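# Move the TB bottle from fridge to bench

## Task

From the bin inside the refrigerator, remove the bottle marked with the letters TB and set it upright on the bench. The other three bottles must stay upright in the refrigerator, and the refrigerator door must end up closed. If no bottle carries TB, take none out, close the door, and press the CALL key on the operator panel so that it stays down.

## Robot and tools

Robot: two six-joint arms, left_arm and right_arm, each with a two-finger gripper that opens to 140 mm. Each arm rides its own carriage on a single floor track: left_rail carries left_arm and is always the +y carriage, right_rail carries right_arm. These names do not match image sides. left_arm's fingers are rigid. right_arm's fingers can fold at a hinge, so grip with the outer quarter of its pads. A grip nearer the palm can be loose or slip, and pressing its tips into a surface folds them.

Frame: one scene frame is fixed to the table. The table top is z = 0, +z is up, +x is the direction the arms face, and +y is to their left. The track runs along y at x = 0 and the table edge is at x = 0.17 m. Each arm base sits at x = 0, y = its carriage position_m, z = 0.04 m. Positions are in metres, orientations are quaternions (w,x,y,z), and velocities are in m/s and rad/s. end_effector_position is the point between the closed pads. The fingertips reach about 33 mm past it, or 9 mm when the gripper is wide open. The gripper's fingers point along its own +z and close along its y. Printed poses can be a few cm off.

Row format, used by execute_actions and move: one flat list of 18 numbers, each in [-1, 1], covering both arms even if only one moves. The order is: left joints shoulder pan, shoulder lift, elbow, wrist 1, wrist 2, wrist 3; then left gripper position, force_limit, speed; then the same nine for the right arm.
- The six joint numbers are offsets, not angles. They are scaled so that 1.0 is 1.481 rad for pan and lift and 2.222 rad for the other four. They are counted from the Joint targets at the start of the call, not from the previous row, so a repeated offset moves further. 0 keeps the current target. Stated joint ranges are ±6.283 rad, and ±3.142 for the elbow. Asking more than 0.010 rad beyond a range gets the call refused.
- Gripper position is absolute: +1 is fully open, about -0.8 is where the pads meet, and -1 closes until blocked.
- force_limit runs from about 14 N at -1 to 58 N at +1 for a slow close. A faster close grips harder.
- speed runs from about 30 mm/s at -1 to 250 mm/s at +1.
- force_limit and speed both start at +1. To leave a gripper unchanged, resend its last three numbers; 0 counts as a real command.

execute_actions(actions, cameras):
- actions holds exactly one action object. An empty list sends no action and returns the state plus all images.
- rows: 1 to 15 rows, each applied for one control step of 1/30 s.
- steps: 1 to 450, default 15. After the last row the arm keeps heading to that row's target.
- until: conditions on left_rail or right_rail fields, e.g. {"left_rail": {"position_status": ["!=", "moving"]}}, or {"all": {"status": "ended"}} / {"any": {"status": "ended"}}.
- Carriage commands: left_rail or right_rail with position_m, an absolute place in metres (left -0.8 to 1.5, right -1.5 to 0.8). Optional speed_m_s is 0.01 to 1 and acceleration_factor is 0.1 to 1. Sending {"stop": true} brakes the carriage.
- cameras: a list of names, or ["all"].

move(target, speed, blend, stop_force, zero, blocking, cameras):
- target: one row, or up to 15 rows. Every row's offsets count from the same starting Joint targets. All joints move together along a path, and the path ignores obstacles.
- speed: rad/s for the joint with farthest to go, 0.01 to 3.14, default 0.5.
- blend: corner rounding in rad.
- stop_force: 4 to 120 N. It ends the path on contact; use it with a low speed. zero resets that reference first, default true.
- blocking=false returns early. Then call wait or stop before sending rows or another move.
- The result adds a move: line reading done, off_target, moving, held or fault, with limits=held when steps were withheld.

Other tools:
- wait(seconds 0 to 10) lets the scene run.
- stop brakes a running move.
- zoom_image(camera, region [x0,y0,x1,y1], at most 504 px each way) magnifies the latest image.
- zero_wrist_force(arm) zeroes the wrist sensor.
- read_manual gives licence text.
- finished_scene ends the scene.
- Cameras: cam_high, cam_low, cam_bench_left, cam_bench_mid, cam_bench_right (504x504); cam_left_wrist, cam_right_wrist (896x504).

Results:
- Joint positions, velocities and targets come in one block per arm: rail in m, then the six joints in rad. Joint torques and Motor temperatures have no rail entry.
- Wrist force and torque are given along the gripper's own axes.
- object_status: 0 moving, 1 blocked while opening, 2 blocked while closing (a grip), 3 reached the command or pads met (maybe empty). position_measured is in counts: 3 is open and about 230 is pads together.
- Carriages report position_m and position_status (moving, done, contact_stop, time_out, stopped, stopped_with_arm, stopped_for_other_arm, stopped_for_other_carriage). position_answer reads taken or not_taken.
- The line "joint command not followed" means the clearance check altered or held arm steps. "joint sent to its limit" means a joint was clipped at its end of range.

Order: drive a carriage by sending position_m, then run an action with steps and until that status is not moving. Move the arm only after the carriage has arrived. Keep the carriages at least 0.78 m apart. Big moves may need several calls, because joint speed is capped.

Avoid:
- Dropping or knocking anything off the table, including onto the track. That fails the task.
- Slamming or hard pushes. About 150 N of outside force, or reaching the joint torque limits (wrist 48.6 N m, elbow 135 N m), stops the arm for 10 s.
- Arm-to-arm contact, including one gripper closing on the other's fingers.
- Twisting stiff things hard, or holding loads far out, which heats the motors. A MOTOR HOT line appears at 70 °C and the brakes lock at 85 °C.
- Releasing a part while it is still moving.

Each tool is called after "Request:" as a command line: name --argument value for each argument, lists and objects as JSON in quotes; but a table of rows of numbers goes row by row, as --pt "numbers of a row", without its own name.

## Session

Request:
execute_actions --actions '[]'

Scene clock: 0.00 s.
left_arm: end_effector_position=(+0.3563, +1.2299, +0.5790) position_measured=3 object_status=3 end_effector_quat_wxyz=(+0.000, +0.000, +1.000, +0.000) | right_arm: end_effector_position=(+0.3563, -1.2523, +0.5790) position_measured=3 object_status=3 end_effector_quat_wxyz=(+0.000, +0.000, +1.000, +0.000)
Joint positions: left_arm=[1.151 -0.281 -2.157 1.821 -1.235 -1.571 -0.281] | right_arm=[-1.331 -0.28 -2.157 1.821 -1.235 -1.571 -0.281]
Joint velocities: within noise
Joint torques (N m): no reading
Motor temperatures (°C): left_arm=[32 30 29 39 33 35] | right_arm=[30 27 28 37 36 35]
Wrist force (N): no reading
Wrist torque (N m): no reading
Wrist force, peak (N): no reading
Joint targets: left_arm=[1.151 -0.281 -2.157 1.821 -1.235 -1.571 -0.281] | right_arm=[-1.331 -0.280 -2.157 1.821 -1.235 -1.571 -0.281]
Tool commands: left_gripper/position=+1.0 left_gripper/force_limit=+1.0 left_gripper/speed=+1.0 right_gripper/position=+1.0 right_gripper/force_limit=+1.0 right_gripper/speed=+1.0
left_rail: position_m=1.151 position_status=done
right_rail: position_m=-1.331 position_status=done

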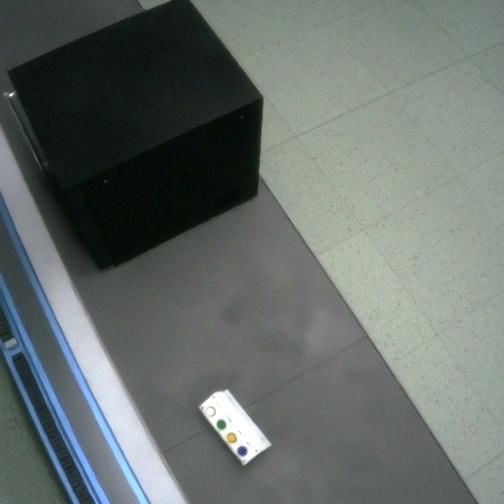

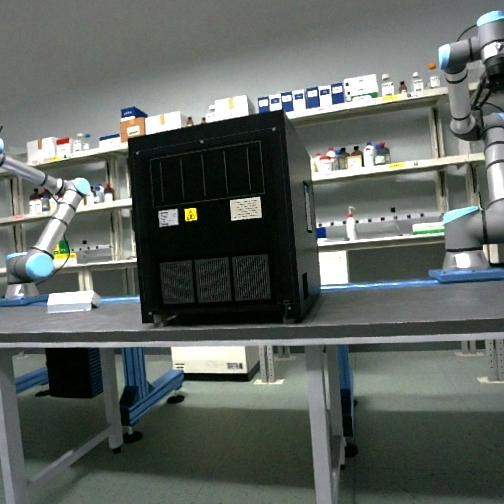

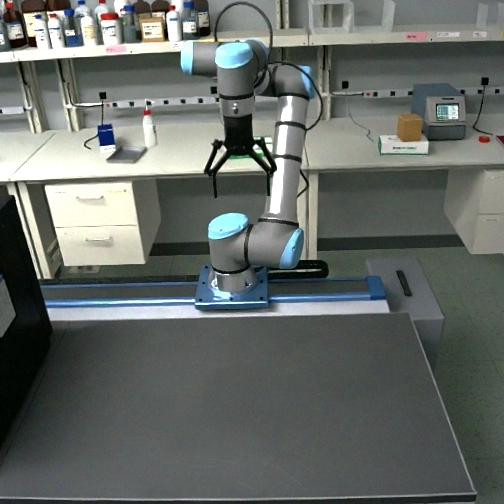

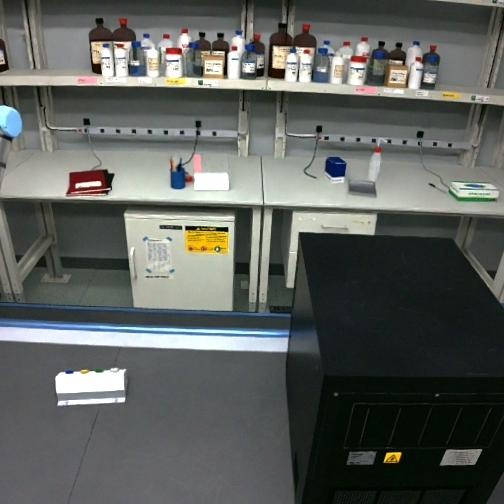

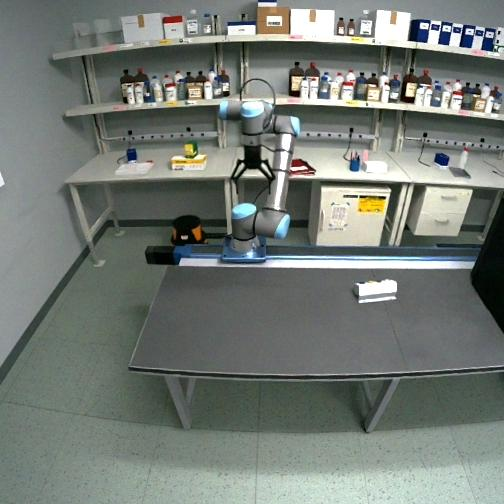

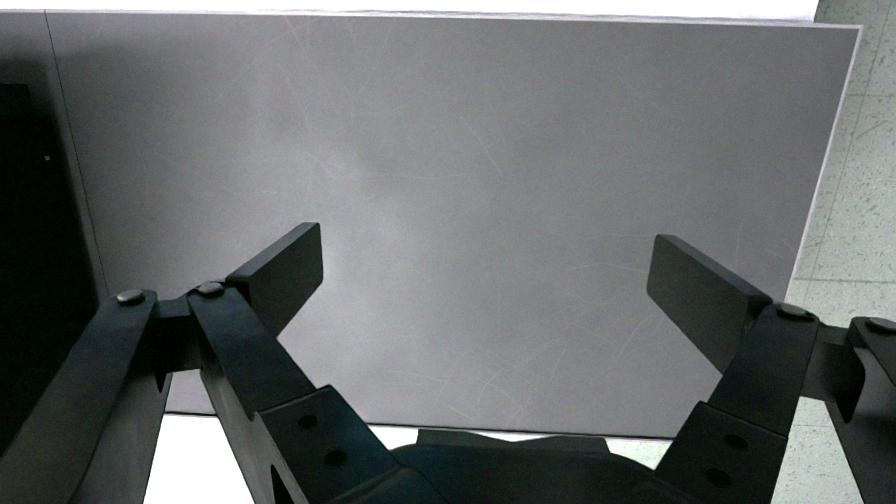

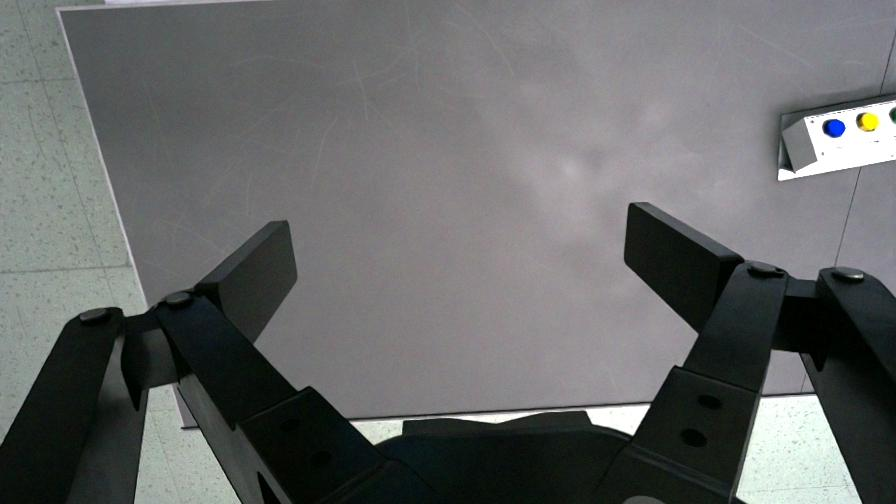

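Request:
zoom_image --camera "cam_high" --region '[0, 0, 300, 300]'

Request:
zoom_image --camera "cam_high" --region '[0, 80, 120, 200]'

Request:
zoom_image --camera "cam_high" --region '[180, 370, 300, 490]'

Request:
zoom_image --camera "cam_bench_mid" --region '[260, 200, 504, 504]'

Request:
zoom_image --camera "cam_low" --region '[100, 80, 350, 330]'

Scaled by 1.680.

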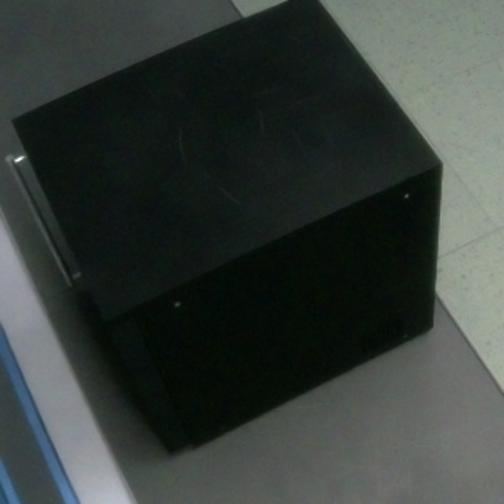

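Scaled by 4.200.

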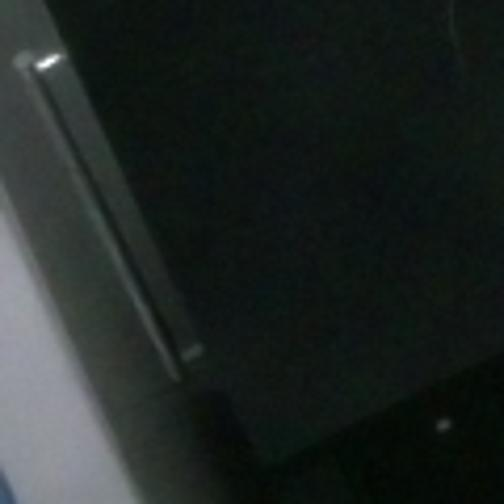

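Scaled by 4.200.

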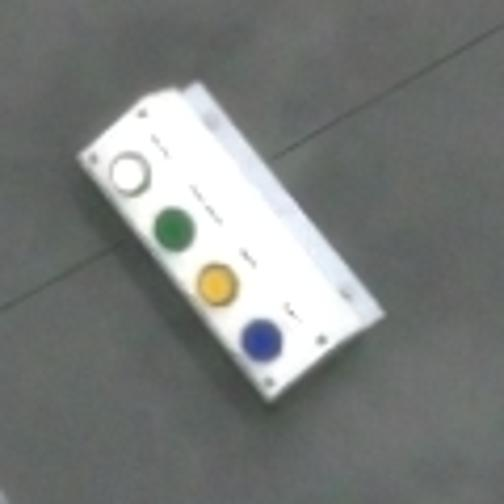

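Scaled by 1.658.

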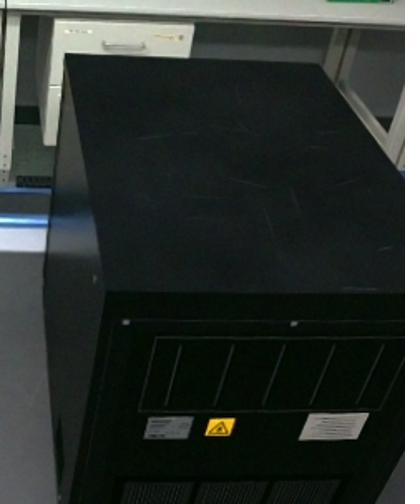

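Scaled by 2.016.

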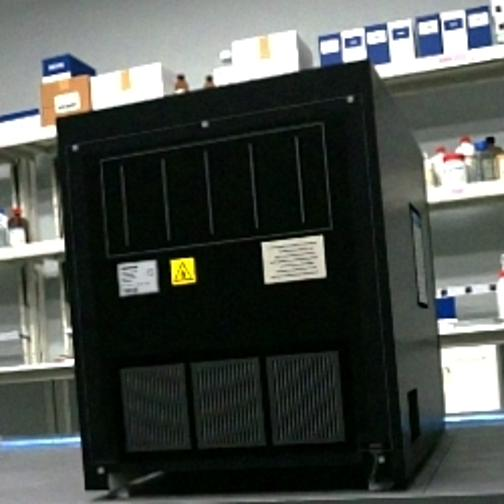

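Request:
execute_actions --actions '[{"left_rail": {"position_m": 1.3}, "steps": 60, "until": {"left_rail": {"position_status": ["!=", "moving"]}}}]'

Request:
move --target '[-0.8, -0.005, 0.298, -1.0, 0.2, -0.8, 1, 1, 1, 0,0,0,0,0,0,1,1,1]' --speed 1.0

Request:
move --target '[-0.496, 0, 0, 0, 0.386, -0.488, 1, 1, 1, 0,0,0,0,0,0,1,1,1]' --speed 1.0 --cameras '["cam_left_wrist", "cam_high", "cam_bench_left"]'

Scene clock: 121.50 s.
left_arm: end_effector_position=(+0.3563, +1.3786, +0.5790) position_measured=3 object_status=3 end_effector_quat_wxyz=(+0.000, +0.000, +1.000, +0.000) | right_arm: end_effector_position=(+0.3563, -1.2523, +0.5790) position_measured=3 object_status=3 end_effector_quat_wxyz=(+0.000, +0.000, +1.000, +0.000)
Joint positions: left_arm=[1.3 -0.281 -2.157 1.821 -1.235 -1.571 -0.281] | right_arm=[-1.331 -0.28 -2.157 1.821 -1.235 -1.571 -0.281]
Joint torques (N m): left_arm=[-0.95 3.19 -47.83 -4.95 -0.44 -0.05] | right_arm=[0.1 0.82 -47.15 -5.42 0.28 -0.22]
Wrist force (N): left_arm=[-0.1 0.6 -0.1] | right_arm=[0.4 0.2 0.2]
Wrist torque (N m): left_arm=[0.12 0.03 0.00] | right_arm=[0.05 -0.09 0.00]
Wrist force, peak (N): left_arm=[0.3 3.3 0.1] | right_arm=[0.9 0.1 -0.2]
Joint targets: left_arm=[1.300 -0.281 -2.157 1.821 -1.235 -1.571 -0.281] | right_arm=[-1.331 -0.280 -2.157 1.821 -1.235 -1.571 -0.281]
Tool commands: left_gripper/position=+1.0 left_gripper/force_limit=+1.0 left_gripper/speed=+1.0 right_gripper/position=+1.0 right_gripper/force_limit=+1.0 right_gripper/speed=+1.0
left_rail: position_m=1.300 position_status=done
right_rail: position_m=-1.331 position_status=done

Scene clock: 124.57 s.
left_arm: end_effector_position=(+0.3722, +0.8285, +0.6683) position_measured=3 object_status=3 end_effector_quat_wxyz=(-0.023, +0.350, -0.616, +0.706) | right_arm: end_effector_position=(+0.3563, -1.2523, +0.5790) position_measured=3 object_status=3 end_effector_quat_wxyz=(+0.000, +0.000, +1.000, +0.000)
Joint positions: left_arm=[1.3 -1.465 -2.164 2.483 -3.457 -1.126 -2.058] | right_arm=[-1.331 -0.28 -2.157 1.821 -1.235 -1.571 -0.281]
Joint torques (N m): left_arm=[-16.94 -13.28 -35.92 -4.74 4.55 -2.9] | right_arm=[0.74 1.56 -47.49 -5.42 0.15 -0.36]
Wrist force (N): left_arm=[0.6 1.2 -0.6] | right_arm=[0.5 0.1 -0.1]
Wrist torque (N m): left_arm=[-0.06 0.10 0.11] | right_arm=[0.02 -0.11 0.00]
Wrist force, peak (N): left_arm=[1.3 1.6 -1.6] | right_arm=[0.8 0.0 -0.3]
Joint targets: left_arm=[1.300 -1.466 -2.164 2.483 -3.457 -1.126 -2.058] | right_arm=[-1.331 -0.280 -2.157 1.821 -1.235 -1.571 -0.281]
left_rail: position_m=1.300 position_status=done
right_rail: position_m=-1.331 position_status=done
move: done

Scene clock: 126.50 s.
left_arm: end_effector_position=(+0.2349, +0.7690, +0.6690) position_measured=3 object_status=3 end_effector_quat_wxyz=(+0.306, +0.637, -0.308, +0.637) | right_arm: end_effector_position=(+0.3563, -1.2523, +0.5790) position_measured=3 object_status=3 end_effector_quat_wxyz=(+0.000, +0.000, +1.000, +0.000)
Joint positions: left_arm=[1.3 -2.2 -2.164 2.483 -3.457 -0.269 -3.142] | right_arm=[-1.331 -0.28 -2.157 1.821 -1.235 -1.571 -0.281]
Joint torques (N m): left_arm=[-17.15 3.65 -35.86 -3.57 3.76 -2.39] | right_arm=[-0.4 -0.09 -47.26 -5.45 0.18 -0.38]
Wrist force (N): left_arm=[-0.4 1.3 -0.7] | right_arm=[0.2 0.0 -0.2]
Wrist torque (N m): left_arm=[-0.13 0.38 0.32] | right_arm=[0.00 -0.05 0.01]
Wrist force, peak (N): left_arm=[-0.2 2.2 -1.1] | right_arm=[0.7 -0.5 -0.1]
Joint targets: left_arm=[1.300 -2.200 -2.164 2.483 -3.457 -0.269 -3.142] | right_arm=[-1.331 -0.280 -2.157 1.821 -1.235 -1.571 -0.281]
left_rail: position_m=1.300 position_status=done
right_rail: position_m=-1.331 position_status=done
move: done
Images, in order (width x height): cam_high 504x504, cam_bench_left 504x504, cam_left_wrist 896x504.

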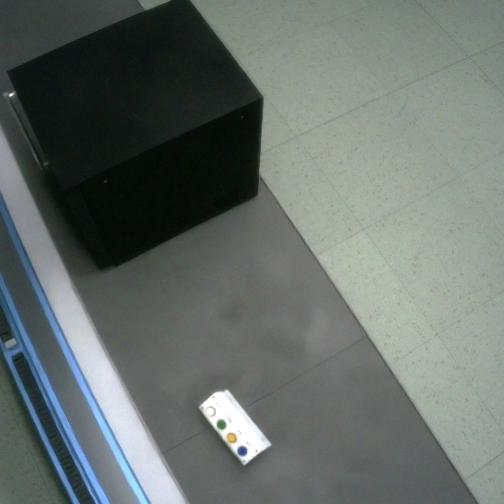

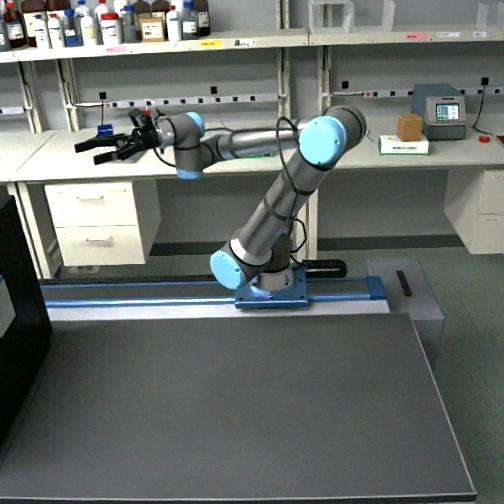

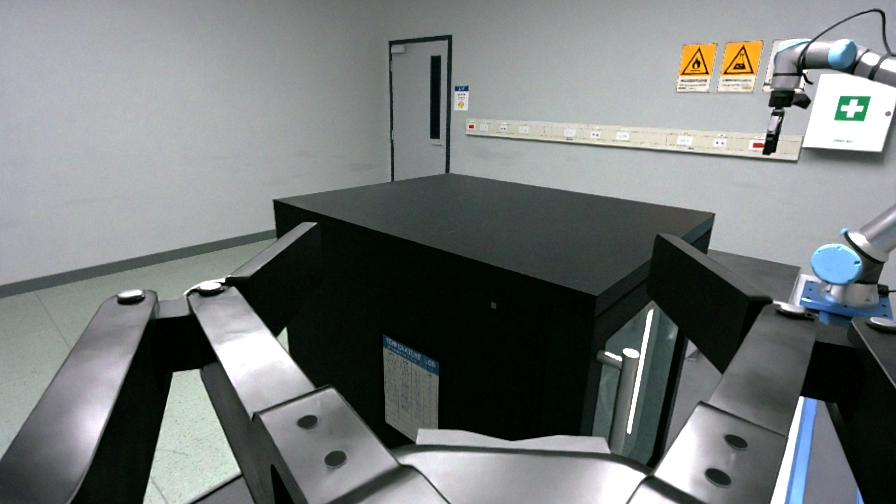

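Request:
zoom_image --camera "cam_left_wrist" --region '[560, 240, 760, 480]'

Scaled by 2.100.

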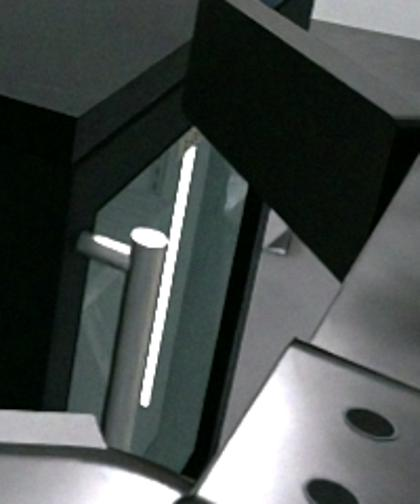

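Request:
move --target '[-0.0263, 0.8616, -0.3956, -0.1805, 0.4217, 0, 1, 1, 1, 0,0,0,0,0,0,1,1,1]' --speed 1.0

Request:
execute_actions --actions '[{"left_rail": {"position_m": 1.1}, "steps": 60, "until": {"left_rail": {"position_status": ["!=", "moving"]}}}]' --cameras '["cam_left_wrist", "cam_high"]'

Scene clock: 184.77 s.
left_arm: end_effector_position=(-0.0295, +0.5502, +0.4408) position_measured=3 object_status=3 end_effector_quat_wxyz=(+0.001, +0.707, +0.000, +0.707) | right_arm: end_effector_position=(+0.3563, -1.2523, +0.5790) position_measured=3 object_status=3 end_effector_quat_wxyz=(+0.000, +0.000, +1.000, +0.000)
Joint positions: left_arm=[1.3 -2.239 -0.888 1.604 -3.858 0.668 -3.142] | right_arm=[-1.331 -0.28 -2.157 1.821 -1.235 -1.571 -0.281]
Joint torques (N m): left_arm=[-17.66 -78.02 -43.03 -0.44 3.59 -2.24] | right_arm=[-0.29 0.87 -47.72 -5.99 0.2 -0.25]
Wrist force (N): left_arm=[-0.3 1.0 -1.6] | right_arm=[0.3 0.1 0.1]
Wrist torque (N m): left_arm=[-0.20 0.32 0.34] | right_arm=[0.03 -0.06 0.00]
Wrist force, peak (N): left_arm=[-3.5 2.6 -2.9] | right_arm=[0.9 -0.5 0.0]
Joint targets: left_arm=[1.300 -2.239 -0.888 1.604 -3.858 0.668 -3.142] | right_arm=[-1.331 -0.280 -2.157 1.821 -1.235 -1.571 -0.281]
left_rail: position_m=1.300 position_status=done
right_rail: position_m=-1.331 position_status=done
move: done

Scene clock: 185.87 s.
left_arm: end_effector_position=(-0.0296, +0.3502, +0.4406) position_measured=3 object_status=3 end_effector_quat_wxyz=(+0.000, +0.707, +0.000, +0.707) | right_arm: end_effector_position=(+0.3563, -1.2523, +0.5790) position_measured=3 object_status=3 end_effector_quat_wxyz=(+0.000, +0.000, +1.000, +0.000)
Joint positions: left_arm=[1.1 -2.239 -0.888 1.604 -3.858 0.668 -3.142] | right_arm=[-1.331 -0.28 -2.157 1.821 -1.235 -1.571 -0.281]
Joint torques (N m): left_arm=[-0.07 -106.4 -25.73 1.99 1.97 -2.22] | right_arm=[2.46 -0.13 -47.85 -5.93 0.26 -0.41]
Wrist force (N): left_arm=[-0.4 0.9 -1.0] | right_arm=[0.6 0.0 0.2]
Wrist torque (N m): left_arm=[-0.22 0.35 0.34] | right_arm=[0.00 -0.13 0.00]
Wrist force, peak (N): left_arm=[0.1 4.0 -1.7] | right_arm=[0.8 0.0 0.2]
Joint targets: left_arm=[1.100 -2.239 -0.888 1.604 -3.858 0.668 -3.142] | right_arm=[-1.331 -0.280 -2.157 1.821 -1.235 -1.571 -0.281]
Tool commands: left_gripper/position=+1.0 left_gripper/force_limit=+1.0 left_gripper/speed=+1.0 right_gripper/position=+1.0 right_gripper/force_limit=+1.0 right_gripper/speed=+1.0
left_rail: position_m=1.100 position_status=done
right_rail: position_m=-1.331 position_status=done
Images, in order (width x height): cam_high 504x504, cam_left_wrist 896x504.

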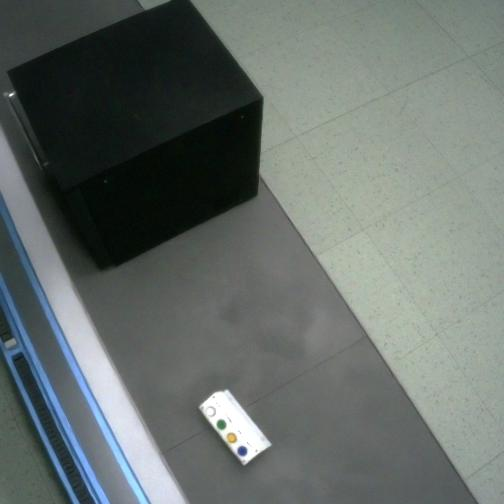

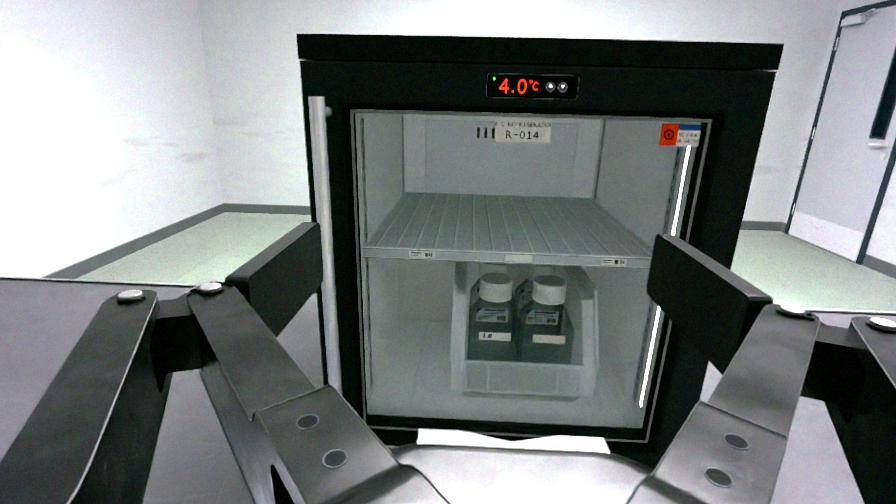

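Request:
zoom_image --camera "cam_left_wrist" --region '[440, 255, 610, 405]'

Request:
zoom_image --camera "cam_left_wrist" --region '[465, 300, 525, 350]'

Request:
zoom_image --camera "cam_left_wrist" --region '[515, 300, 575, 350]'

Request:
zoom_image --camera "cam_left_wrist" --region '[280, 20, 800, 460]'

Scaled by 2.965.

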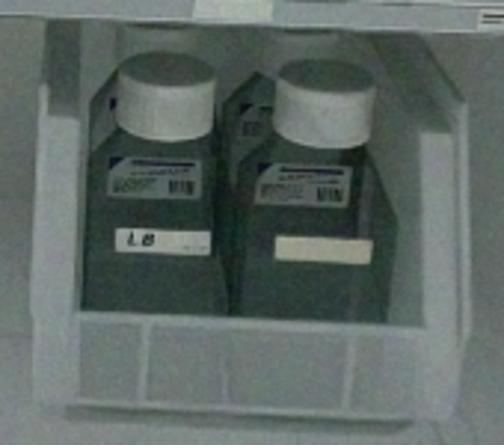

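Scaled by 8.400.

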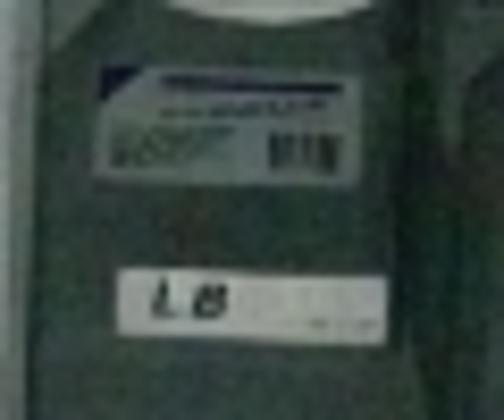

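Scaled by 8.400.

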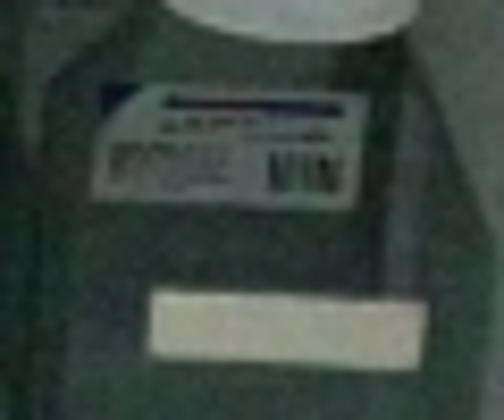

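Region (280, 20, 800, 460) is 520x440 pixels. A region can be at most 504 by 504 pixels.

Request:
move --target '[0.0161, -0.1059, 0.1835, -0.1127, -0.0107, 0, 1, 1, 1, 0,0,0,0,0,0,1,1,1]' --speed 0.5 --cameras '["cam_left_wrist", "cam_high"]'

Scene clock: 269.00 s.
left_arm: end_effector_position=(+0.0998, +0.4899, +0.4000) position_measured=3 object_status=3 end_effector_quat_wxyz=(+0.000, +0.707, +0.000, +0.707) | right_arm: end_effector_position=(+0.3563, -1.2523, +0.5790) position_measured=3 object_status=3 end_effector_quat_wxyz=(+0.000, +0.000, +1.000, +0.000)
Joint positions: left_arm=[1.1 -2.215 -1.045 2.011 -4.108 0.645 -3.142] | right_arm=[-1.331 -0.28 -2.157 1.821 -1.235 -1.571 -0.281]
Joint torques (N m): left_arm=[19.8 -93.73 -14.13 -0.09 -4.85 -2.75] | right_arm=[-0.55 -0.5 -48.01 -6.29 0.28 -0.33]
Wrist force (N): left_arm=[-0.3 1.1 -0.8] | right_arm=[0.5 0.0 -0.1]
Wrist torque (N m): left_arm=[-0.18 0.33 0.31] | right_arm=[0.00 -0.12 0.00]
Wrist force, peak (N): left_arm=[0.1 2.3 -2.4] | right_arm=[0.9 0.3 0.2]
Joint targets: left_arm=[1.100 -2.215 -1.045 2.012 -4.108 0.644 -3.142] | right_arm=[-1.331 -0.280 -2.157 1.821 -1.235 -1.571 -0.281]
left_rail: position_m=1.100 position_status=done
right_rail: position_m=-1.331 position_status=done
move: done
Images, in order (width x height): cam_high 504x504, cam_left_wrist 896x504.

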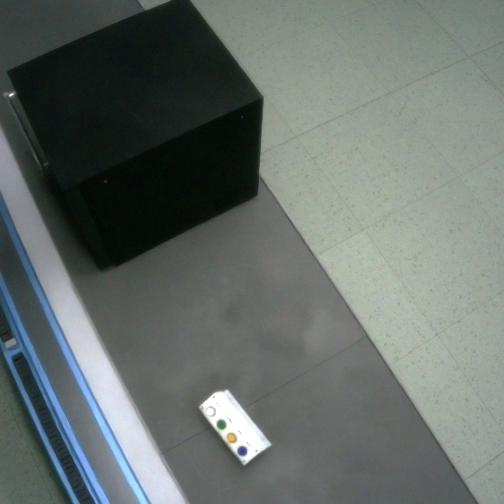

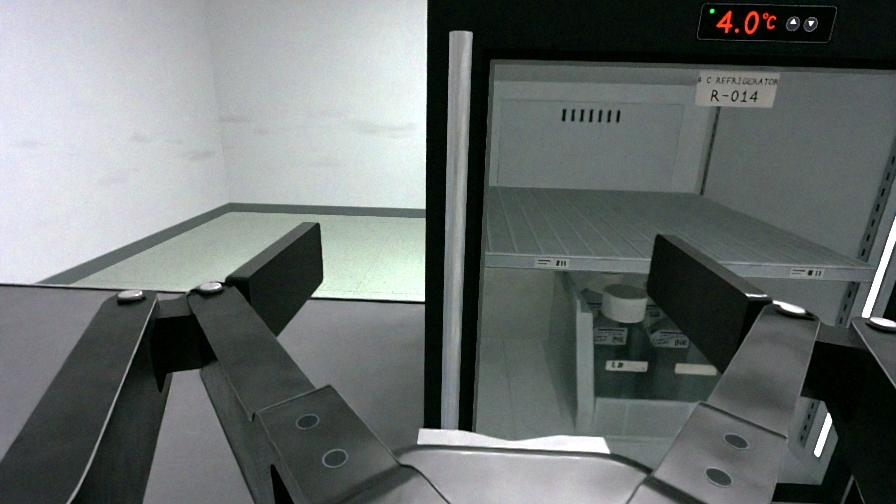

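Request:
move --target '[0.0844, -0.0301, 0.0391, -0.0190, -0.0563, 0, 1, 1, 1, 0,0,0,0,0,0,1,1,1]' --speed 0.3 --stop_force 20 --cameras '["cam_left_wrist"]'

Scene clock: 296.40 s.
left_arm: end_effector_position=(+0.1998, +0.5030, +0.3999) position_measured=3 object_status=3 end_effector_quat_wxyz=(+0.000, +0.707, +0.000, +0.707) | right_arm: end_effector_position=(+0.3563, -1.2523, +0.5790) position_measured=3 object_status=3 end_effector_quat_wxyz=(+0.000, +0.000, +1.000, +0.000)
Joint positions: left_arm=[1.1 -2.09 -1.089 2.099 -4.151 0.519 -3.142] | right_arm=[-1.331 -0.28 -2.157 1.821 -1.235 -1.571 -0.281]
Joint torques (N m): left_arm=[19.21 -86.04 -12.44 -0.55 -4.41 -2.1] | right_arm=[0.05 -0.51 -48.06 -6.59 0.16 -0.12]
Wrist force (N): left_arm=[-0.3 0.8 -1.1] | right_arm=[0.4 -0.2 0.0]
Wrist torque (N m): left_arm=[-0.25 0.35 0.28] | right_arm=[-0.05 -0.08 0.01]
Wrist force, peak (N): left_arm=[-0.5 1.4 -3.0] | right_arm=[1.0 0.1 0.2]
Joint targets: left_arm=[1.100 -2.090 -1.089 2.099 -4.151 0.519 -3.142] | right_arm=[-1.331 -0.280 -2.157 1.821 -1.235 -1.571 -0.281]
left_rail: position_m=1.100 position_status=done
right_rail: position_m=-1.331 position_status=done
move: done
Images, in order (width x height): cam_left_wrist 896x504.

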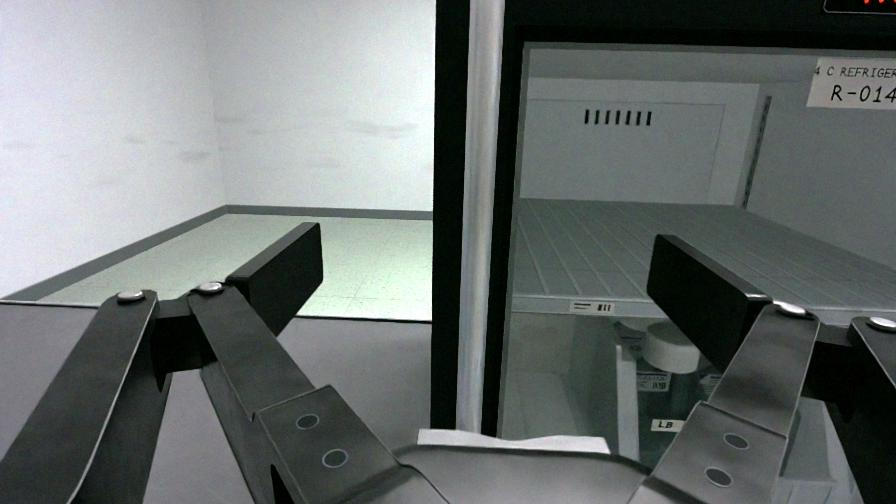

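Request:
move --target '[0.0508, -0.0076, 0.0095, -0.0045, -0.0339, 0, 1, 1, 1, 0,0,0,0,0,0,1,1,1]' --speed 0.12 --stop_force 12

Request:
execute_actions --actions '[{"rows": [[0,0,0,0,0,0,-1,-1,-1,0,0,0,0,0,0,1,1,1]], "steps": 150}]' --cameras '["cam_left_wrist"]'

Scene clock: 349.67 s.
left_arm: end_effector_position=(+0.2497, +0.5040, +0.4000) position_measured=3 object_status=3 end_effector_quat_wxyz=(+0.000, +0.707, +0.000, +0.707) | right_arm: end_effector_position=(+0.3563, -1.2523, +0.5790) position_measured=3 object_status=3 end_effector_quat_wxyz=(+0.000, +0.000, +1.000, +0.000)
Joint positions: left_arm=[1.1 -2.015 -1.101 2.12 -4.161 0.444 -3.142] | right_arm=[-1.331 -0.28 -2.157 1.821 -1.235 -1.571 -0.281]
Joint torques (N m): left_arm=[22.93 -84.59 -11.17 -1.3 -4.06 -2.14] | right_arm=[0.28 -2.08 -48.42 -6.75 0.08 -0.11]
Wrist force (N): left_arm=[0.2 0.5 -1.3] | right_arm=[0.3 0.0 0.0]
Wrist torque (N m): left_arm=[-0.36 0.22 0.29] | right_arm=[0.02 -0.07 0.00]
Wrist force, peak (N): left_arm=[0.0 0.3 -2.2] | right_arm=[0.9 -0.2 -0.5]
Joint targets: left_arm=[1.100 -2.015 -1.101 2.120 -4.161 0.444 -3.142] | right_arm=[-1.331 -0.280 -2.157 1.821 -1.235 -1.571 -0.281]
left_rail: position_m=1.100 position_status=done
right_rail: position_m=-1.331 position_status=done
move: done

Scene clock: 354.87 s.
left_arm: end_effector_position=(+0.2497, +0.5040, +0.4000) position_measured=153 object_status=2 end_effector_quat_wxyz=(+0.000, +0.707, +0.000, +0.707) | right_arm: end_effector_position=(+0.3563, -1.2523, +0.5790) position_measured=3 object_status=3 end_effector_quat_wxyz=(+0.000, +0.000, +1.000, +0.000)
Joint positions: left_arm=[1.1 -2.015 -1.101 2.12 -4.161 0.444 -3.142] | right_arm=[-1.331 -0.28 -2.157 1.821 -1.235 -1.571 -0.281]
Joint torques (N m): left_arm=[16.31 -58.93 -38.89 3.61 -9.03 -1.89] | right_arm=[-0.4 -1.51 -48.31 -7.02 0.09 -0.2]
Wrist force (N): left_arm=[2.5 -19.4 -12.9] | right_arm=[0.2 0.0 -0.4]
Wrist torque (N m): left_arm=[0.80 0.33 0.37] | right_arm=[0.00 -0.04 -0.01]
Wrist force, peak (N): left_arm=[3.1 -20.3 -13.2] | right_arm=[0.7 0.7 -0.2]
Joint targets: left_arm=[1.100 -2.015 -1.101 2.120 -4.161 0.444 -3.142] | right_arm=[-1.331 -0.280 -2.157 1.821 -1.235 -1.571 -0.281]
left_rail: position_m=1.100 position_status=done
right_rail: position_m=-1.331 position_status=done
Images, in order (width x height): cam_left_wrist 896x504.

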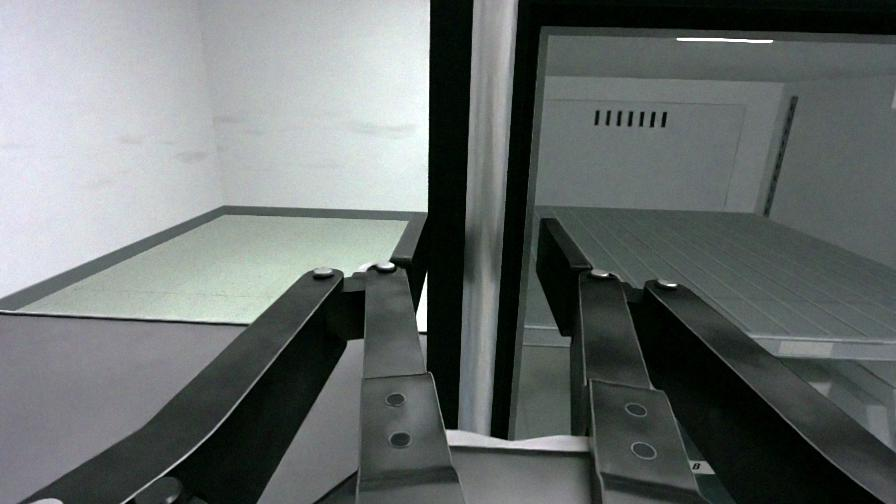

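Request:
move --pt "0 0 0 0 0 0 1 -1 0 0 0 0 0 0 0 1 1 1" --pt "-0.0368 0.0038 -0.0048 0.0023 0.0245 0 1 -1 0 0 0 0 0 0 0 1 1 1" --speed 0.12

Request:
execute_actions --actions '[{"rows": [[0,0,0,0,0,0,-1,-1,-1,0,0,0,0,0,0,1,1,1]], "steps": 180}]' --cameras '["cam_left_wrist"]'

Scene clock: 373.33 s.
left_arm: end_effector_position=(+0.2149, +0.5049, +0.4000) position_measured=3 object_status=3 end_effector_quat_wxyz=(+0.000, +0.707, +0.000, +0.707) | right_arm: end_effector_position=(+0.3563, -1.2523, +0.5790) position_measured=3 object_status=3 end_effector_quat_wxyz=(+0.000, +0.000, +1.000, +0.000)
Joint positions: left_arm=[1.1 -2.069 -1.095 2.109 -4.156 0.498 -3.142] | right_arm=[-1.331 -0.28 -2.157 1.821 -1.235 -1.571 -0.281]
Joint torques (N m): left_arm=[-17.45 -50.45 -32.97 3.63 3.95 -1.78] | right_arm=[0.53 -0.44 -48.08 -7.25 0 0.22]
Wrist force (N): left_arm=[-0.9 -2.0 -1.9] | right_arm=[0.1 0.1 -0.1]
Wrist torque (N m): left_arm=[-0.88 0.50 0.30] | right_arm=[0.03 -0.02 0.00]
Wrist force, peak (N): left_arm=[3.0 -20.3 -13.5] | right_arm=[0.9 -0.3 -0.3]
Joint targets: left_arm=[1.100 -2.070 -1.095 2.109 -4.156 0.499 -3.142] | right_arm=[-1.331 -0.280 -2.157 1.821 -1.235 -1.571 -0.281]
left_rail: position_m=1.100 position_status=done
right_rail: position_m=-1.331 position_status=done
move: done

Scene clock: 379.53 s.
left_arm: end_effector_position=(+0.2148, +0.5049, +0.4000) position_measured=208 object_status=2 end_effector_quat_wxyz=(+0.000, +0.707, +0.000, +0.707) | right_arm: end_effector_position=(+0.3563, -1.2523, +0.5790) position_measured=3 object_status=3 end_effector_quat_wxyz=(+0.000, +0.000, +1.000, +0.000)
Joint positions: left_arm=[1.1 -2.07 -1.095 2.109 -4.156 0.499 -3.142] | right_arm=[-1.331 -0.28 -2.157 1.821 -1.235 -1.571 -0.281]
Joint torques (N m): left_arm=[-18.69 -52.95 -33.04 3.12 -12.85 -1.52] | right_arm=[0.42 -2.35 -49.14 -7.32 0.23 0.08]
Wrist force (N): left_arm=[-0.5 -22.1 -6.5] | right_arm=[0.9 -0.1 -0.1]
Wrist torque (N m): left_arm=[0.00 0.47 0.29] | right_arm=[-0.01 -0.20 0.00]
Wrist force, peak (N): left_arm=[-0.7 -22.5 -6.4] | right_arm=[0.9 0.3 0.1]
Joint targets: left_arm=[1.100 -2.070 -1.095 2.109 -4.156 0.499 -3.142] | right_arm=[-1.331 -0.280 -2.157 1.821 -1.235 -1.571 -0.281]
left_rail: position_m=1.100 position_status=done
right_rail: position_m=-1.331 position_status=done
Images, in order (width x height): cam_left_wrist 896x504.

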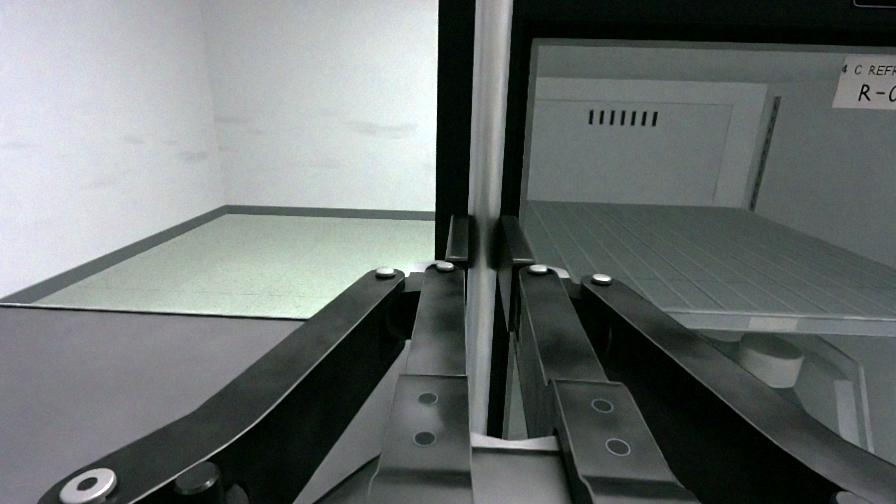

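Request:
execute_actions --actions '[{"left_rail": {"position_m": 1.1015, "speed_m_s": 0.02}, "rows": [[0,0,0,0,0,0,-0.97,-0.2,-1,0,0,0,0,0,0,1,1,1]], "steps": 75}]'

Scene clock: 391.77 s.
left_arm: end_effector_position=(+0.2148, +0.5064, +0.4000) position_measured=209 object_status=2 end_effector_quat_wxyz=(+0.000, +0.707, +0.000, +0.707) | right_arm: end_effector_position=(+0.3563, -1.2523, +0.5790) position_measured=3 object_status=3 end_effector_quat_wxyz=(+0.000, +0.000, +1.000, +0.000)
Joint positions: left_arm=[1.102 -2.07 -1.095 2.109 -4.156 0.499 -3.142] | right_arm=[-1.331 -0.28 -2.157 1.821 -1.235 -1.571 -0.281]
Joint torques (N m): left_arm=[3.68 -78.41 -3.84 -1.25 16.34 -1.14] | right_arm=[-0.84 -1.17 -48.87 -7.77 0.25 -0.03]
Wrist force (N): left_arm=[-4.7 27.3 2.8] | right_arm=[0.6 0.0 0.1]
Wrist torque (N m): left_arm=[-1.94 0.22 0.30] | right_arm=[0.01 -0.14 0.00]
Wrist force, peak (N): left_arm=[-5.4 27.7 2.3] | right_arm=[1.0 -0.3 -0.1]
Joint targets: left_arm=[1.102 -2.070 -1.095 2.109 -4.156 0.499 -3.142] | right_arm=[-1.331 -0.280 -2.157 1.821 -1.235 -1.571 -0.281]
left_rail: position_m=1.102 position_m_goal=1.101 speed_m_s=0.02 position_status=done
right_rail: position_m=-1.331 position_status=done

Request:
execute_actions --actions '[{"left_rail": {"position_m": 1.1008, "speed_m_s": 0.02}, "rows": [[0,0,0,0,0,0,-1.0,0.1,-1,0,0,0,0,0,0,1,1,1]], "steps": 75}]'

Scene clock: 398.63 s.
left_arm: end_effector_position=(+0.2148, +0.5057, +0.4000) position_measured=211 object_status=2 end_effector_quat_wxyz=(+0.000, +0.707, +0.000, +0.707) | right_arm: end_effector_position=(+0.3563, -1.2523, +0.5790) position_measured=3 object_status=3 end_effector_quat_wxyz=(+0.000, +0.000, +1.000, +0.000)
Joint positions: left_arm=[1.101 -2.07 -1.095 2.109 -4.156 0.499 -3.142] | right_arm=[-1.331 -0.28 -2.157 1.821 -1.235 -1.571 -0.281]
Joint torques (N m): left_arm=[20.58 -82.13 -32.61 1.11 -3.19 -1.57] | right_arm=[-1.33 -1.74 -49.67 -7.65 0.04 0.22]
Wrist force (N): left_arm=[-3.1 3.0 -3.1] | right_arm=[0.4 0.0 -0.2]
Wrist torque (N m): left_arm=[-0.51 0.43 0.30] | right_arm=[0.01 -0.09 0.00]
Wrist force, peak (N): left_arm=[-5.0 27.8 1.9] | right_arm=[0.7 -0.2 -0.6]
Joint targets: left_arm=[1.101 -2.070 -1.095 2.109 -4.156 0.499 -3.142] | right_arm=[-1.331 -0.280 -2.157 1.821 -1.235 -1.571 -0.281]
left_rail: position_m=1.101 speed_m_s=0.02 position_status=done
right_rail: position_m=-1.331 position_status=done

Request:
move --target '[-0.03377, 0.01189, -0.01532, 0.00739, 0.02251, 0, -1.0, 0.1, -1, 0,0,0,0,0,0,1,1,1]' --speed 0.05 --cameras '["cam_left_wrist"]'

Scene clock: 414.97 s.
left_arm: end_effector_position=(+0.1763, +0.4979, +0.4000) position_measured=211 object_status=2 end_effector_quat_wxyz=(+0.000, +0.707, +0.000, +0.707) | right_arm: end_effector_position=(+0.3563, -1.2523, +0.5790) position_measured=3 object_status=3 end_effector_quat_wxyz=(+0.000, +0.000, +1.000, +0.000)
Joint positions: left_arm=[1.101 -2.119 -1.077 2.075 -4.139 0.548 -3.142] | right_arm=[-1.331 -0.28 -2.157 1.821 -1.235 -1.571 -0.281]
Joint torques (N m): left_arm=[-22.59 -38.62 -49.38 6.99 -20.38 -1.76] | right_arm=[-0.87 -0.34 -49.67 -8.47 0.22 0.3]
Wrist force (N): left_arm=[8.1 -59.6 -11.1] | right_arm=[0.4 0.2 -0.2]
Wrist torque (N m): left_arm=[2.04 0.75 0.36] | right_arm=[0.05 -0.08 0.00]
Wrist force, peak (N): left_arm=[8.1 -61.4 -11.7] | right_arm=[0.9 -0.2 -0.2]
Joint targets: left_arm=[1.101 -2.120 -1.077 2.075 -4.139 0.549 -3.142] | right_arm=[-1.331 -0.280 -2.157 1.821 -1.235 -1.571 -0.281]
left_rail: position_m=1.101 speed_m_s=0.02 position_status=done
right_rail: position_m=-1.331 position_status=done
move: done
Images, in order (width x height): cam_left_wrist 896x504.

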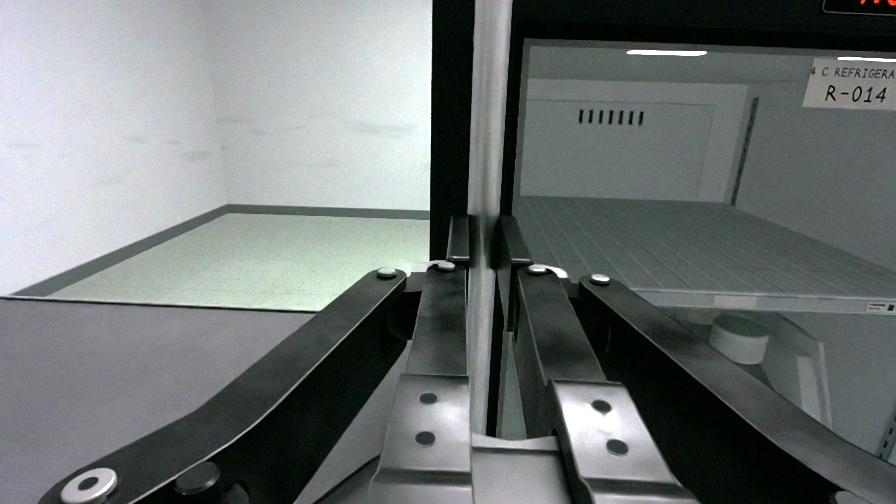

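Request:
move --pt "-0.03078 0.01307 -0.01691 0.00820 0.02051 0 -1.0 0.1 -1 0 0 0 0 0 0 1 1 1" --pt "-0.05554 0.03055 -0.03961 0.01925 0.03702 0 -1.0 0.1 -1 0 0 0 0 0 0 1 1 1" --speed 0.06 --blend '[0.02, 0]' --cameras '["cam_left_wrist", "cam_high"]'

Scene clock: 448.13 s.
left_arm: end_effector_position=(+0.1011, +0.4776, +0.4000) position_measured=212 object_status=0 end_effector_quat_wxyz=(+0.000, +0.707, +0.000, +0.707) | right_arm: end_effector_position=(+0.3563, -1.2523, +0.5790) position_measured=3 object_status=3 end_effector_quat_wxyz=(+0.000, +0.000, +1.000, +0.000)
Joint positions: left_arm=[1.101 -2.202 -1.032 1.987 -4.096 0.63 -3.142] | right_arm=[-1.331 -0.28 -2.157 1.821 -1.235 -1.571 -0.281]
Joint torques (N m): left_arm=[-13.25 -55.13 -37.75 3.94 -0.94 -1.03] | right_arm=[-0.45 -3.04 -49.62 -8.1 -0.04 0.31]
Wrist force (N): left_arm=[2.6 -12.2 -3.7] | right_arm=[0.3 0.0 0.1]
Wrist torque (N m): left_arm=[0.23 0.63 0.34] | right_arm=[0.00 -0.07 0.00]
Wrist force, peak (N): left_arm=[8.2 -64.6 -13.7] | right_arm=[0.8 -0.4 -0.1]
Joint targets: left_arm=[1.101 -2.202 -1.032 1.987 -4.096 0.631 -3.142] | right_arm=[-1.331 -0.280 -2.157 1.821 -1.235 -1.571 -0.281]
left_rail: position_m=1.101 speed_m_s=0.02 position_status=done
right_rail: position_m=-1.331 position_status=done
move: done
Images, in order (width x height): cam_high 504x504, cam_left_wrist 896x504.

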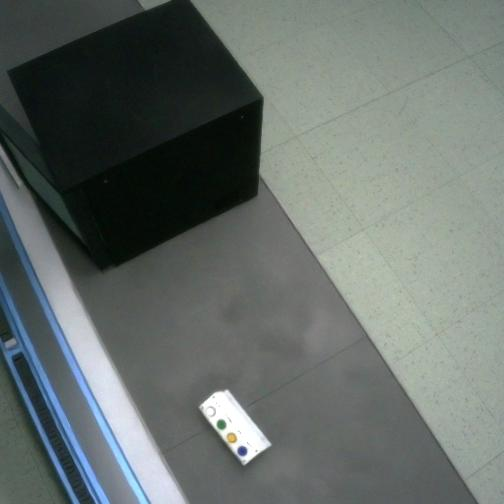

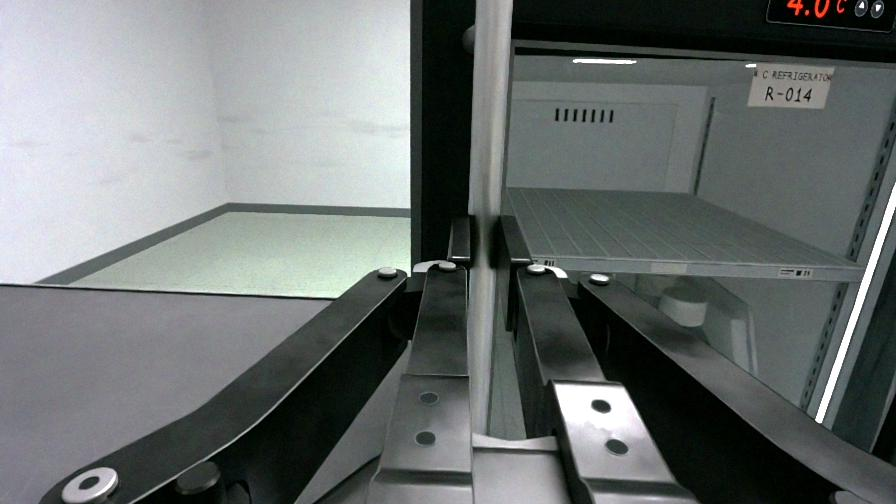

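Request:
move --pt "-0.01944 0.02051 -0.02671 0.01304 0.01296 0 -1.0 0.1 -1 0 0 0 0 0 0 1 1 1" --pt "-0.03429 0.04357 -0.05692 0.02788 0.02285 0 -1.0 0.1 -1 0 0 0 0 0 0 1 1 1" --pt "-0.04466 0.06907 -0.09041 0.04438 0.02977 0 -1.0 0.1 -1 0 0 0 0 0 0 1 1 1" --pt "-0.05130 0.09669 -0.12688 0.06243 0.03419 0 -1.0 0.1 -1 0 0 0 0 0 0 1 1 1" --pt "-0.05448 0.12613 -0.16607 0.08200 0.03631 0 -1.0 0.1 -1 0 0 0 0 0 0 1 1 1" --pt "-0.05459 0.15768 -0.20803 0.10293 0.03639 0 -1.0 0.1 -1 0 0 0 0 0 0 1 1 1" --speed 0.12 --blend '[0.015,0.015,0.015,0.015,0.015,0]' --stop_force 80 --cameras '["cam_left_wrist"]'

Scene clock: 519.63 s.
left_arm: end_effector_position=(-0.0855, +0.3405, +0.4000) position_measured=216 object_status=2 end_effector_quat_wxyz=(+0.000, +0.707, +0.000, +0.707) | right_arm: end_effector_position=(+0.3563, -1.2523, +0.5790) position_measured=3 object_status=3 end_effector_quat_wxyz=(+0.000, +0.000, +1.000, +0.000)
Joint positions: left_arm=[1.101 -2.283 -0.8 1.527 -3.869 0.712 -3.142] | right_arm=[-1.331 -0.28 -2.157 1.821 -1.235 -1.571 -0.281]
Joint torques (N m): left_arm=[59.56 -107.22 -17.52 -5.2 -31.25 -1.11] | right_arm=[0.2 -2.79 -50.33 -8.1 0.04 0.27]
Wrist force (N): left_arm=[19.8 -67.8 -83.6] | right_arm=[0.4 0.0 -0.4]
Wrist torque (N m): left_arm=[2.83 1.09 0.43] | right_arm=[-0.01 -0.08 0.00]
Wrist force, peak (N): left_arm=[19.5 -68.9 -83.6] | right_arm=[0.4 0.1 -0.8]
Joint targets: left_arm=[1.101 -2.283 -0.800 1.527 -3.869 0.712 -3.142] | right_arm=[-1.331 -0.280 -2.157 1.821 -1.235 -1.571 -0.281]
left_rail: position_m=1.101 speed_m_s=0.02 position_status=done
right_rail: position_m=-1.331 position_status=done
move: contact (left_arm); path passed 5 of 6 targets
Images, in order (width x height): cam_left_wrist 896x504.

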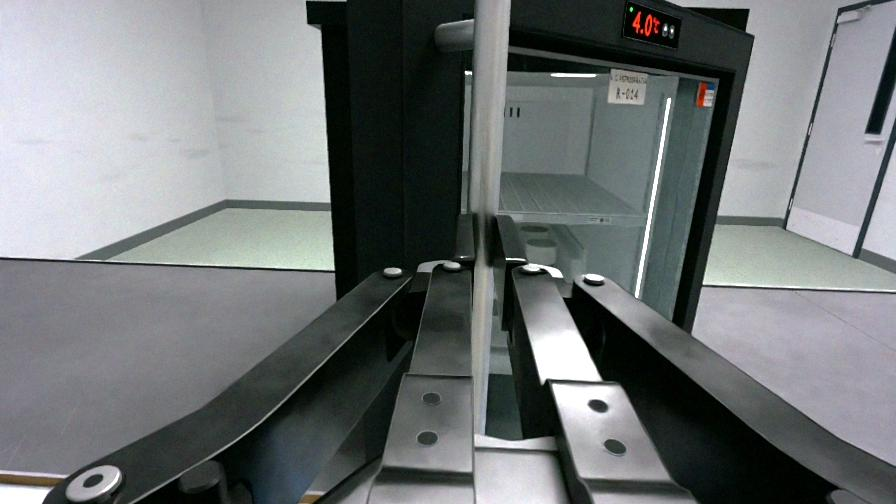

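Request:
move --pt "-0.0022 -0.0005 0.0009 -0.0003 0.0016 0 -1.0 0.1 -1 0 0 0 0 0 0 1 1 1" --pt "0.0012 0.0479 -0.0637 0.0320 -0.0007 0 -1.0 0.1 -1 0 0 0 0 0 0 1 1 1" --speed 0.12 --blend '[0.005, 0]'

Scene clock: 570.17 s.
left_arm: end_effector_position=(-0.1205, +0.2976, +0.3998) position_measured=232 object_status=3 end_effector_quat_wxyz=(+0.000, +0.707, +0.000, +0.707) | right_arm: end_effector_position=(+0.3563, -1.2523, +0.5790) position_measured=3 object_status=3 end_effector_quat_wxyz=(+0.000, +0.000, +1.000, +0.000)
Joint positions: left_arm=[1.101 -2.281 -0.729 1.386 -3.798 0.71 -3.142] | right_arm=[-1.331 -0.28 -2.157 1.821 -1.235 -1.571 -0.281]
Joint torques (N m): left_arm=[23.4 -92.13 -45.64 3.54 -5.11 -0.99] | right_arm=[0.39 -4.85 -50.99 -8.22 -0.21 0.71]
Wrist force (N): left_arm=[-1.5 -3.0 -0.1] | right_arm=[0.0 -0.1 -0.2]
Wrist torque (N m): left_arm=[-1.07 0.53 0.32] | right_arm=[-0.03 0.01 0.00]
Wrist force, peak (N): left_arm=[19.4 -68.9 -83.9] | right_arm=[0.9 0.0 -0.4]
Joint targets: left_arm=[1.101 -2.281 -0.729 1.386 -3.798 0.710 -3.142] | right_arm=[-1.331 -0.280 -2.157 1.821 -1.235 -1.571 -0.281]
left_rail: position_m=1.101 speed_m_s=0.02 position_status=done
right_rail: position_m=-1.331 position_status=done
move: done; blend cut to 0.0018 rad at target 1


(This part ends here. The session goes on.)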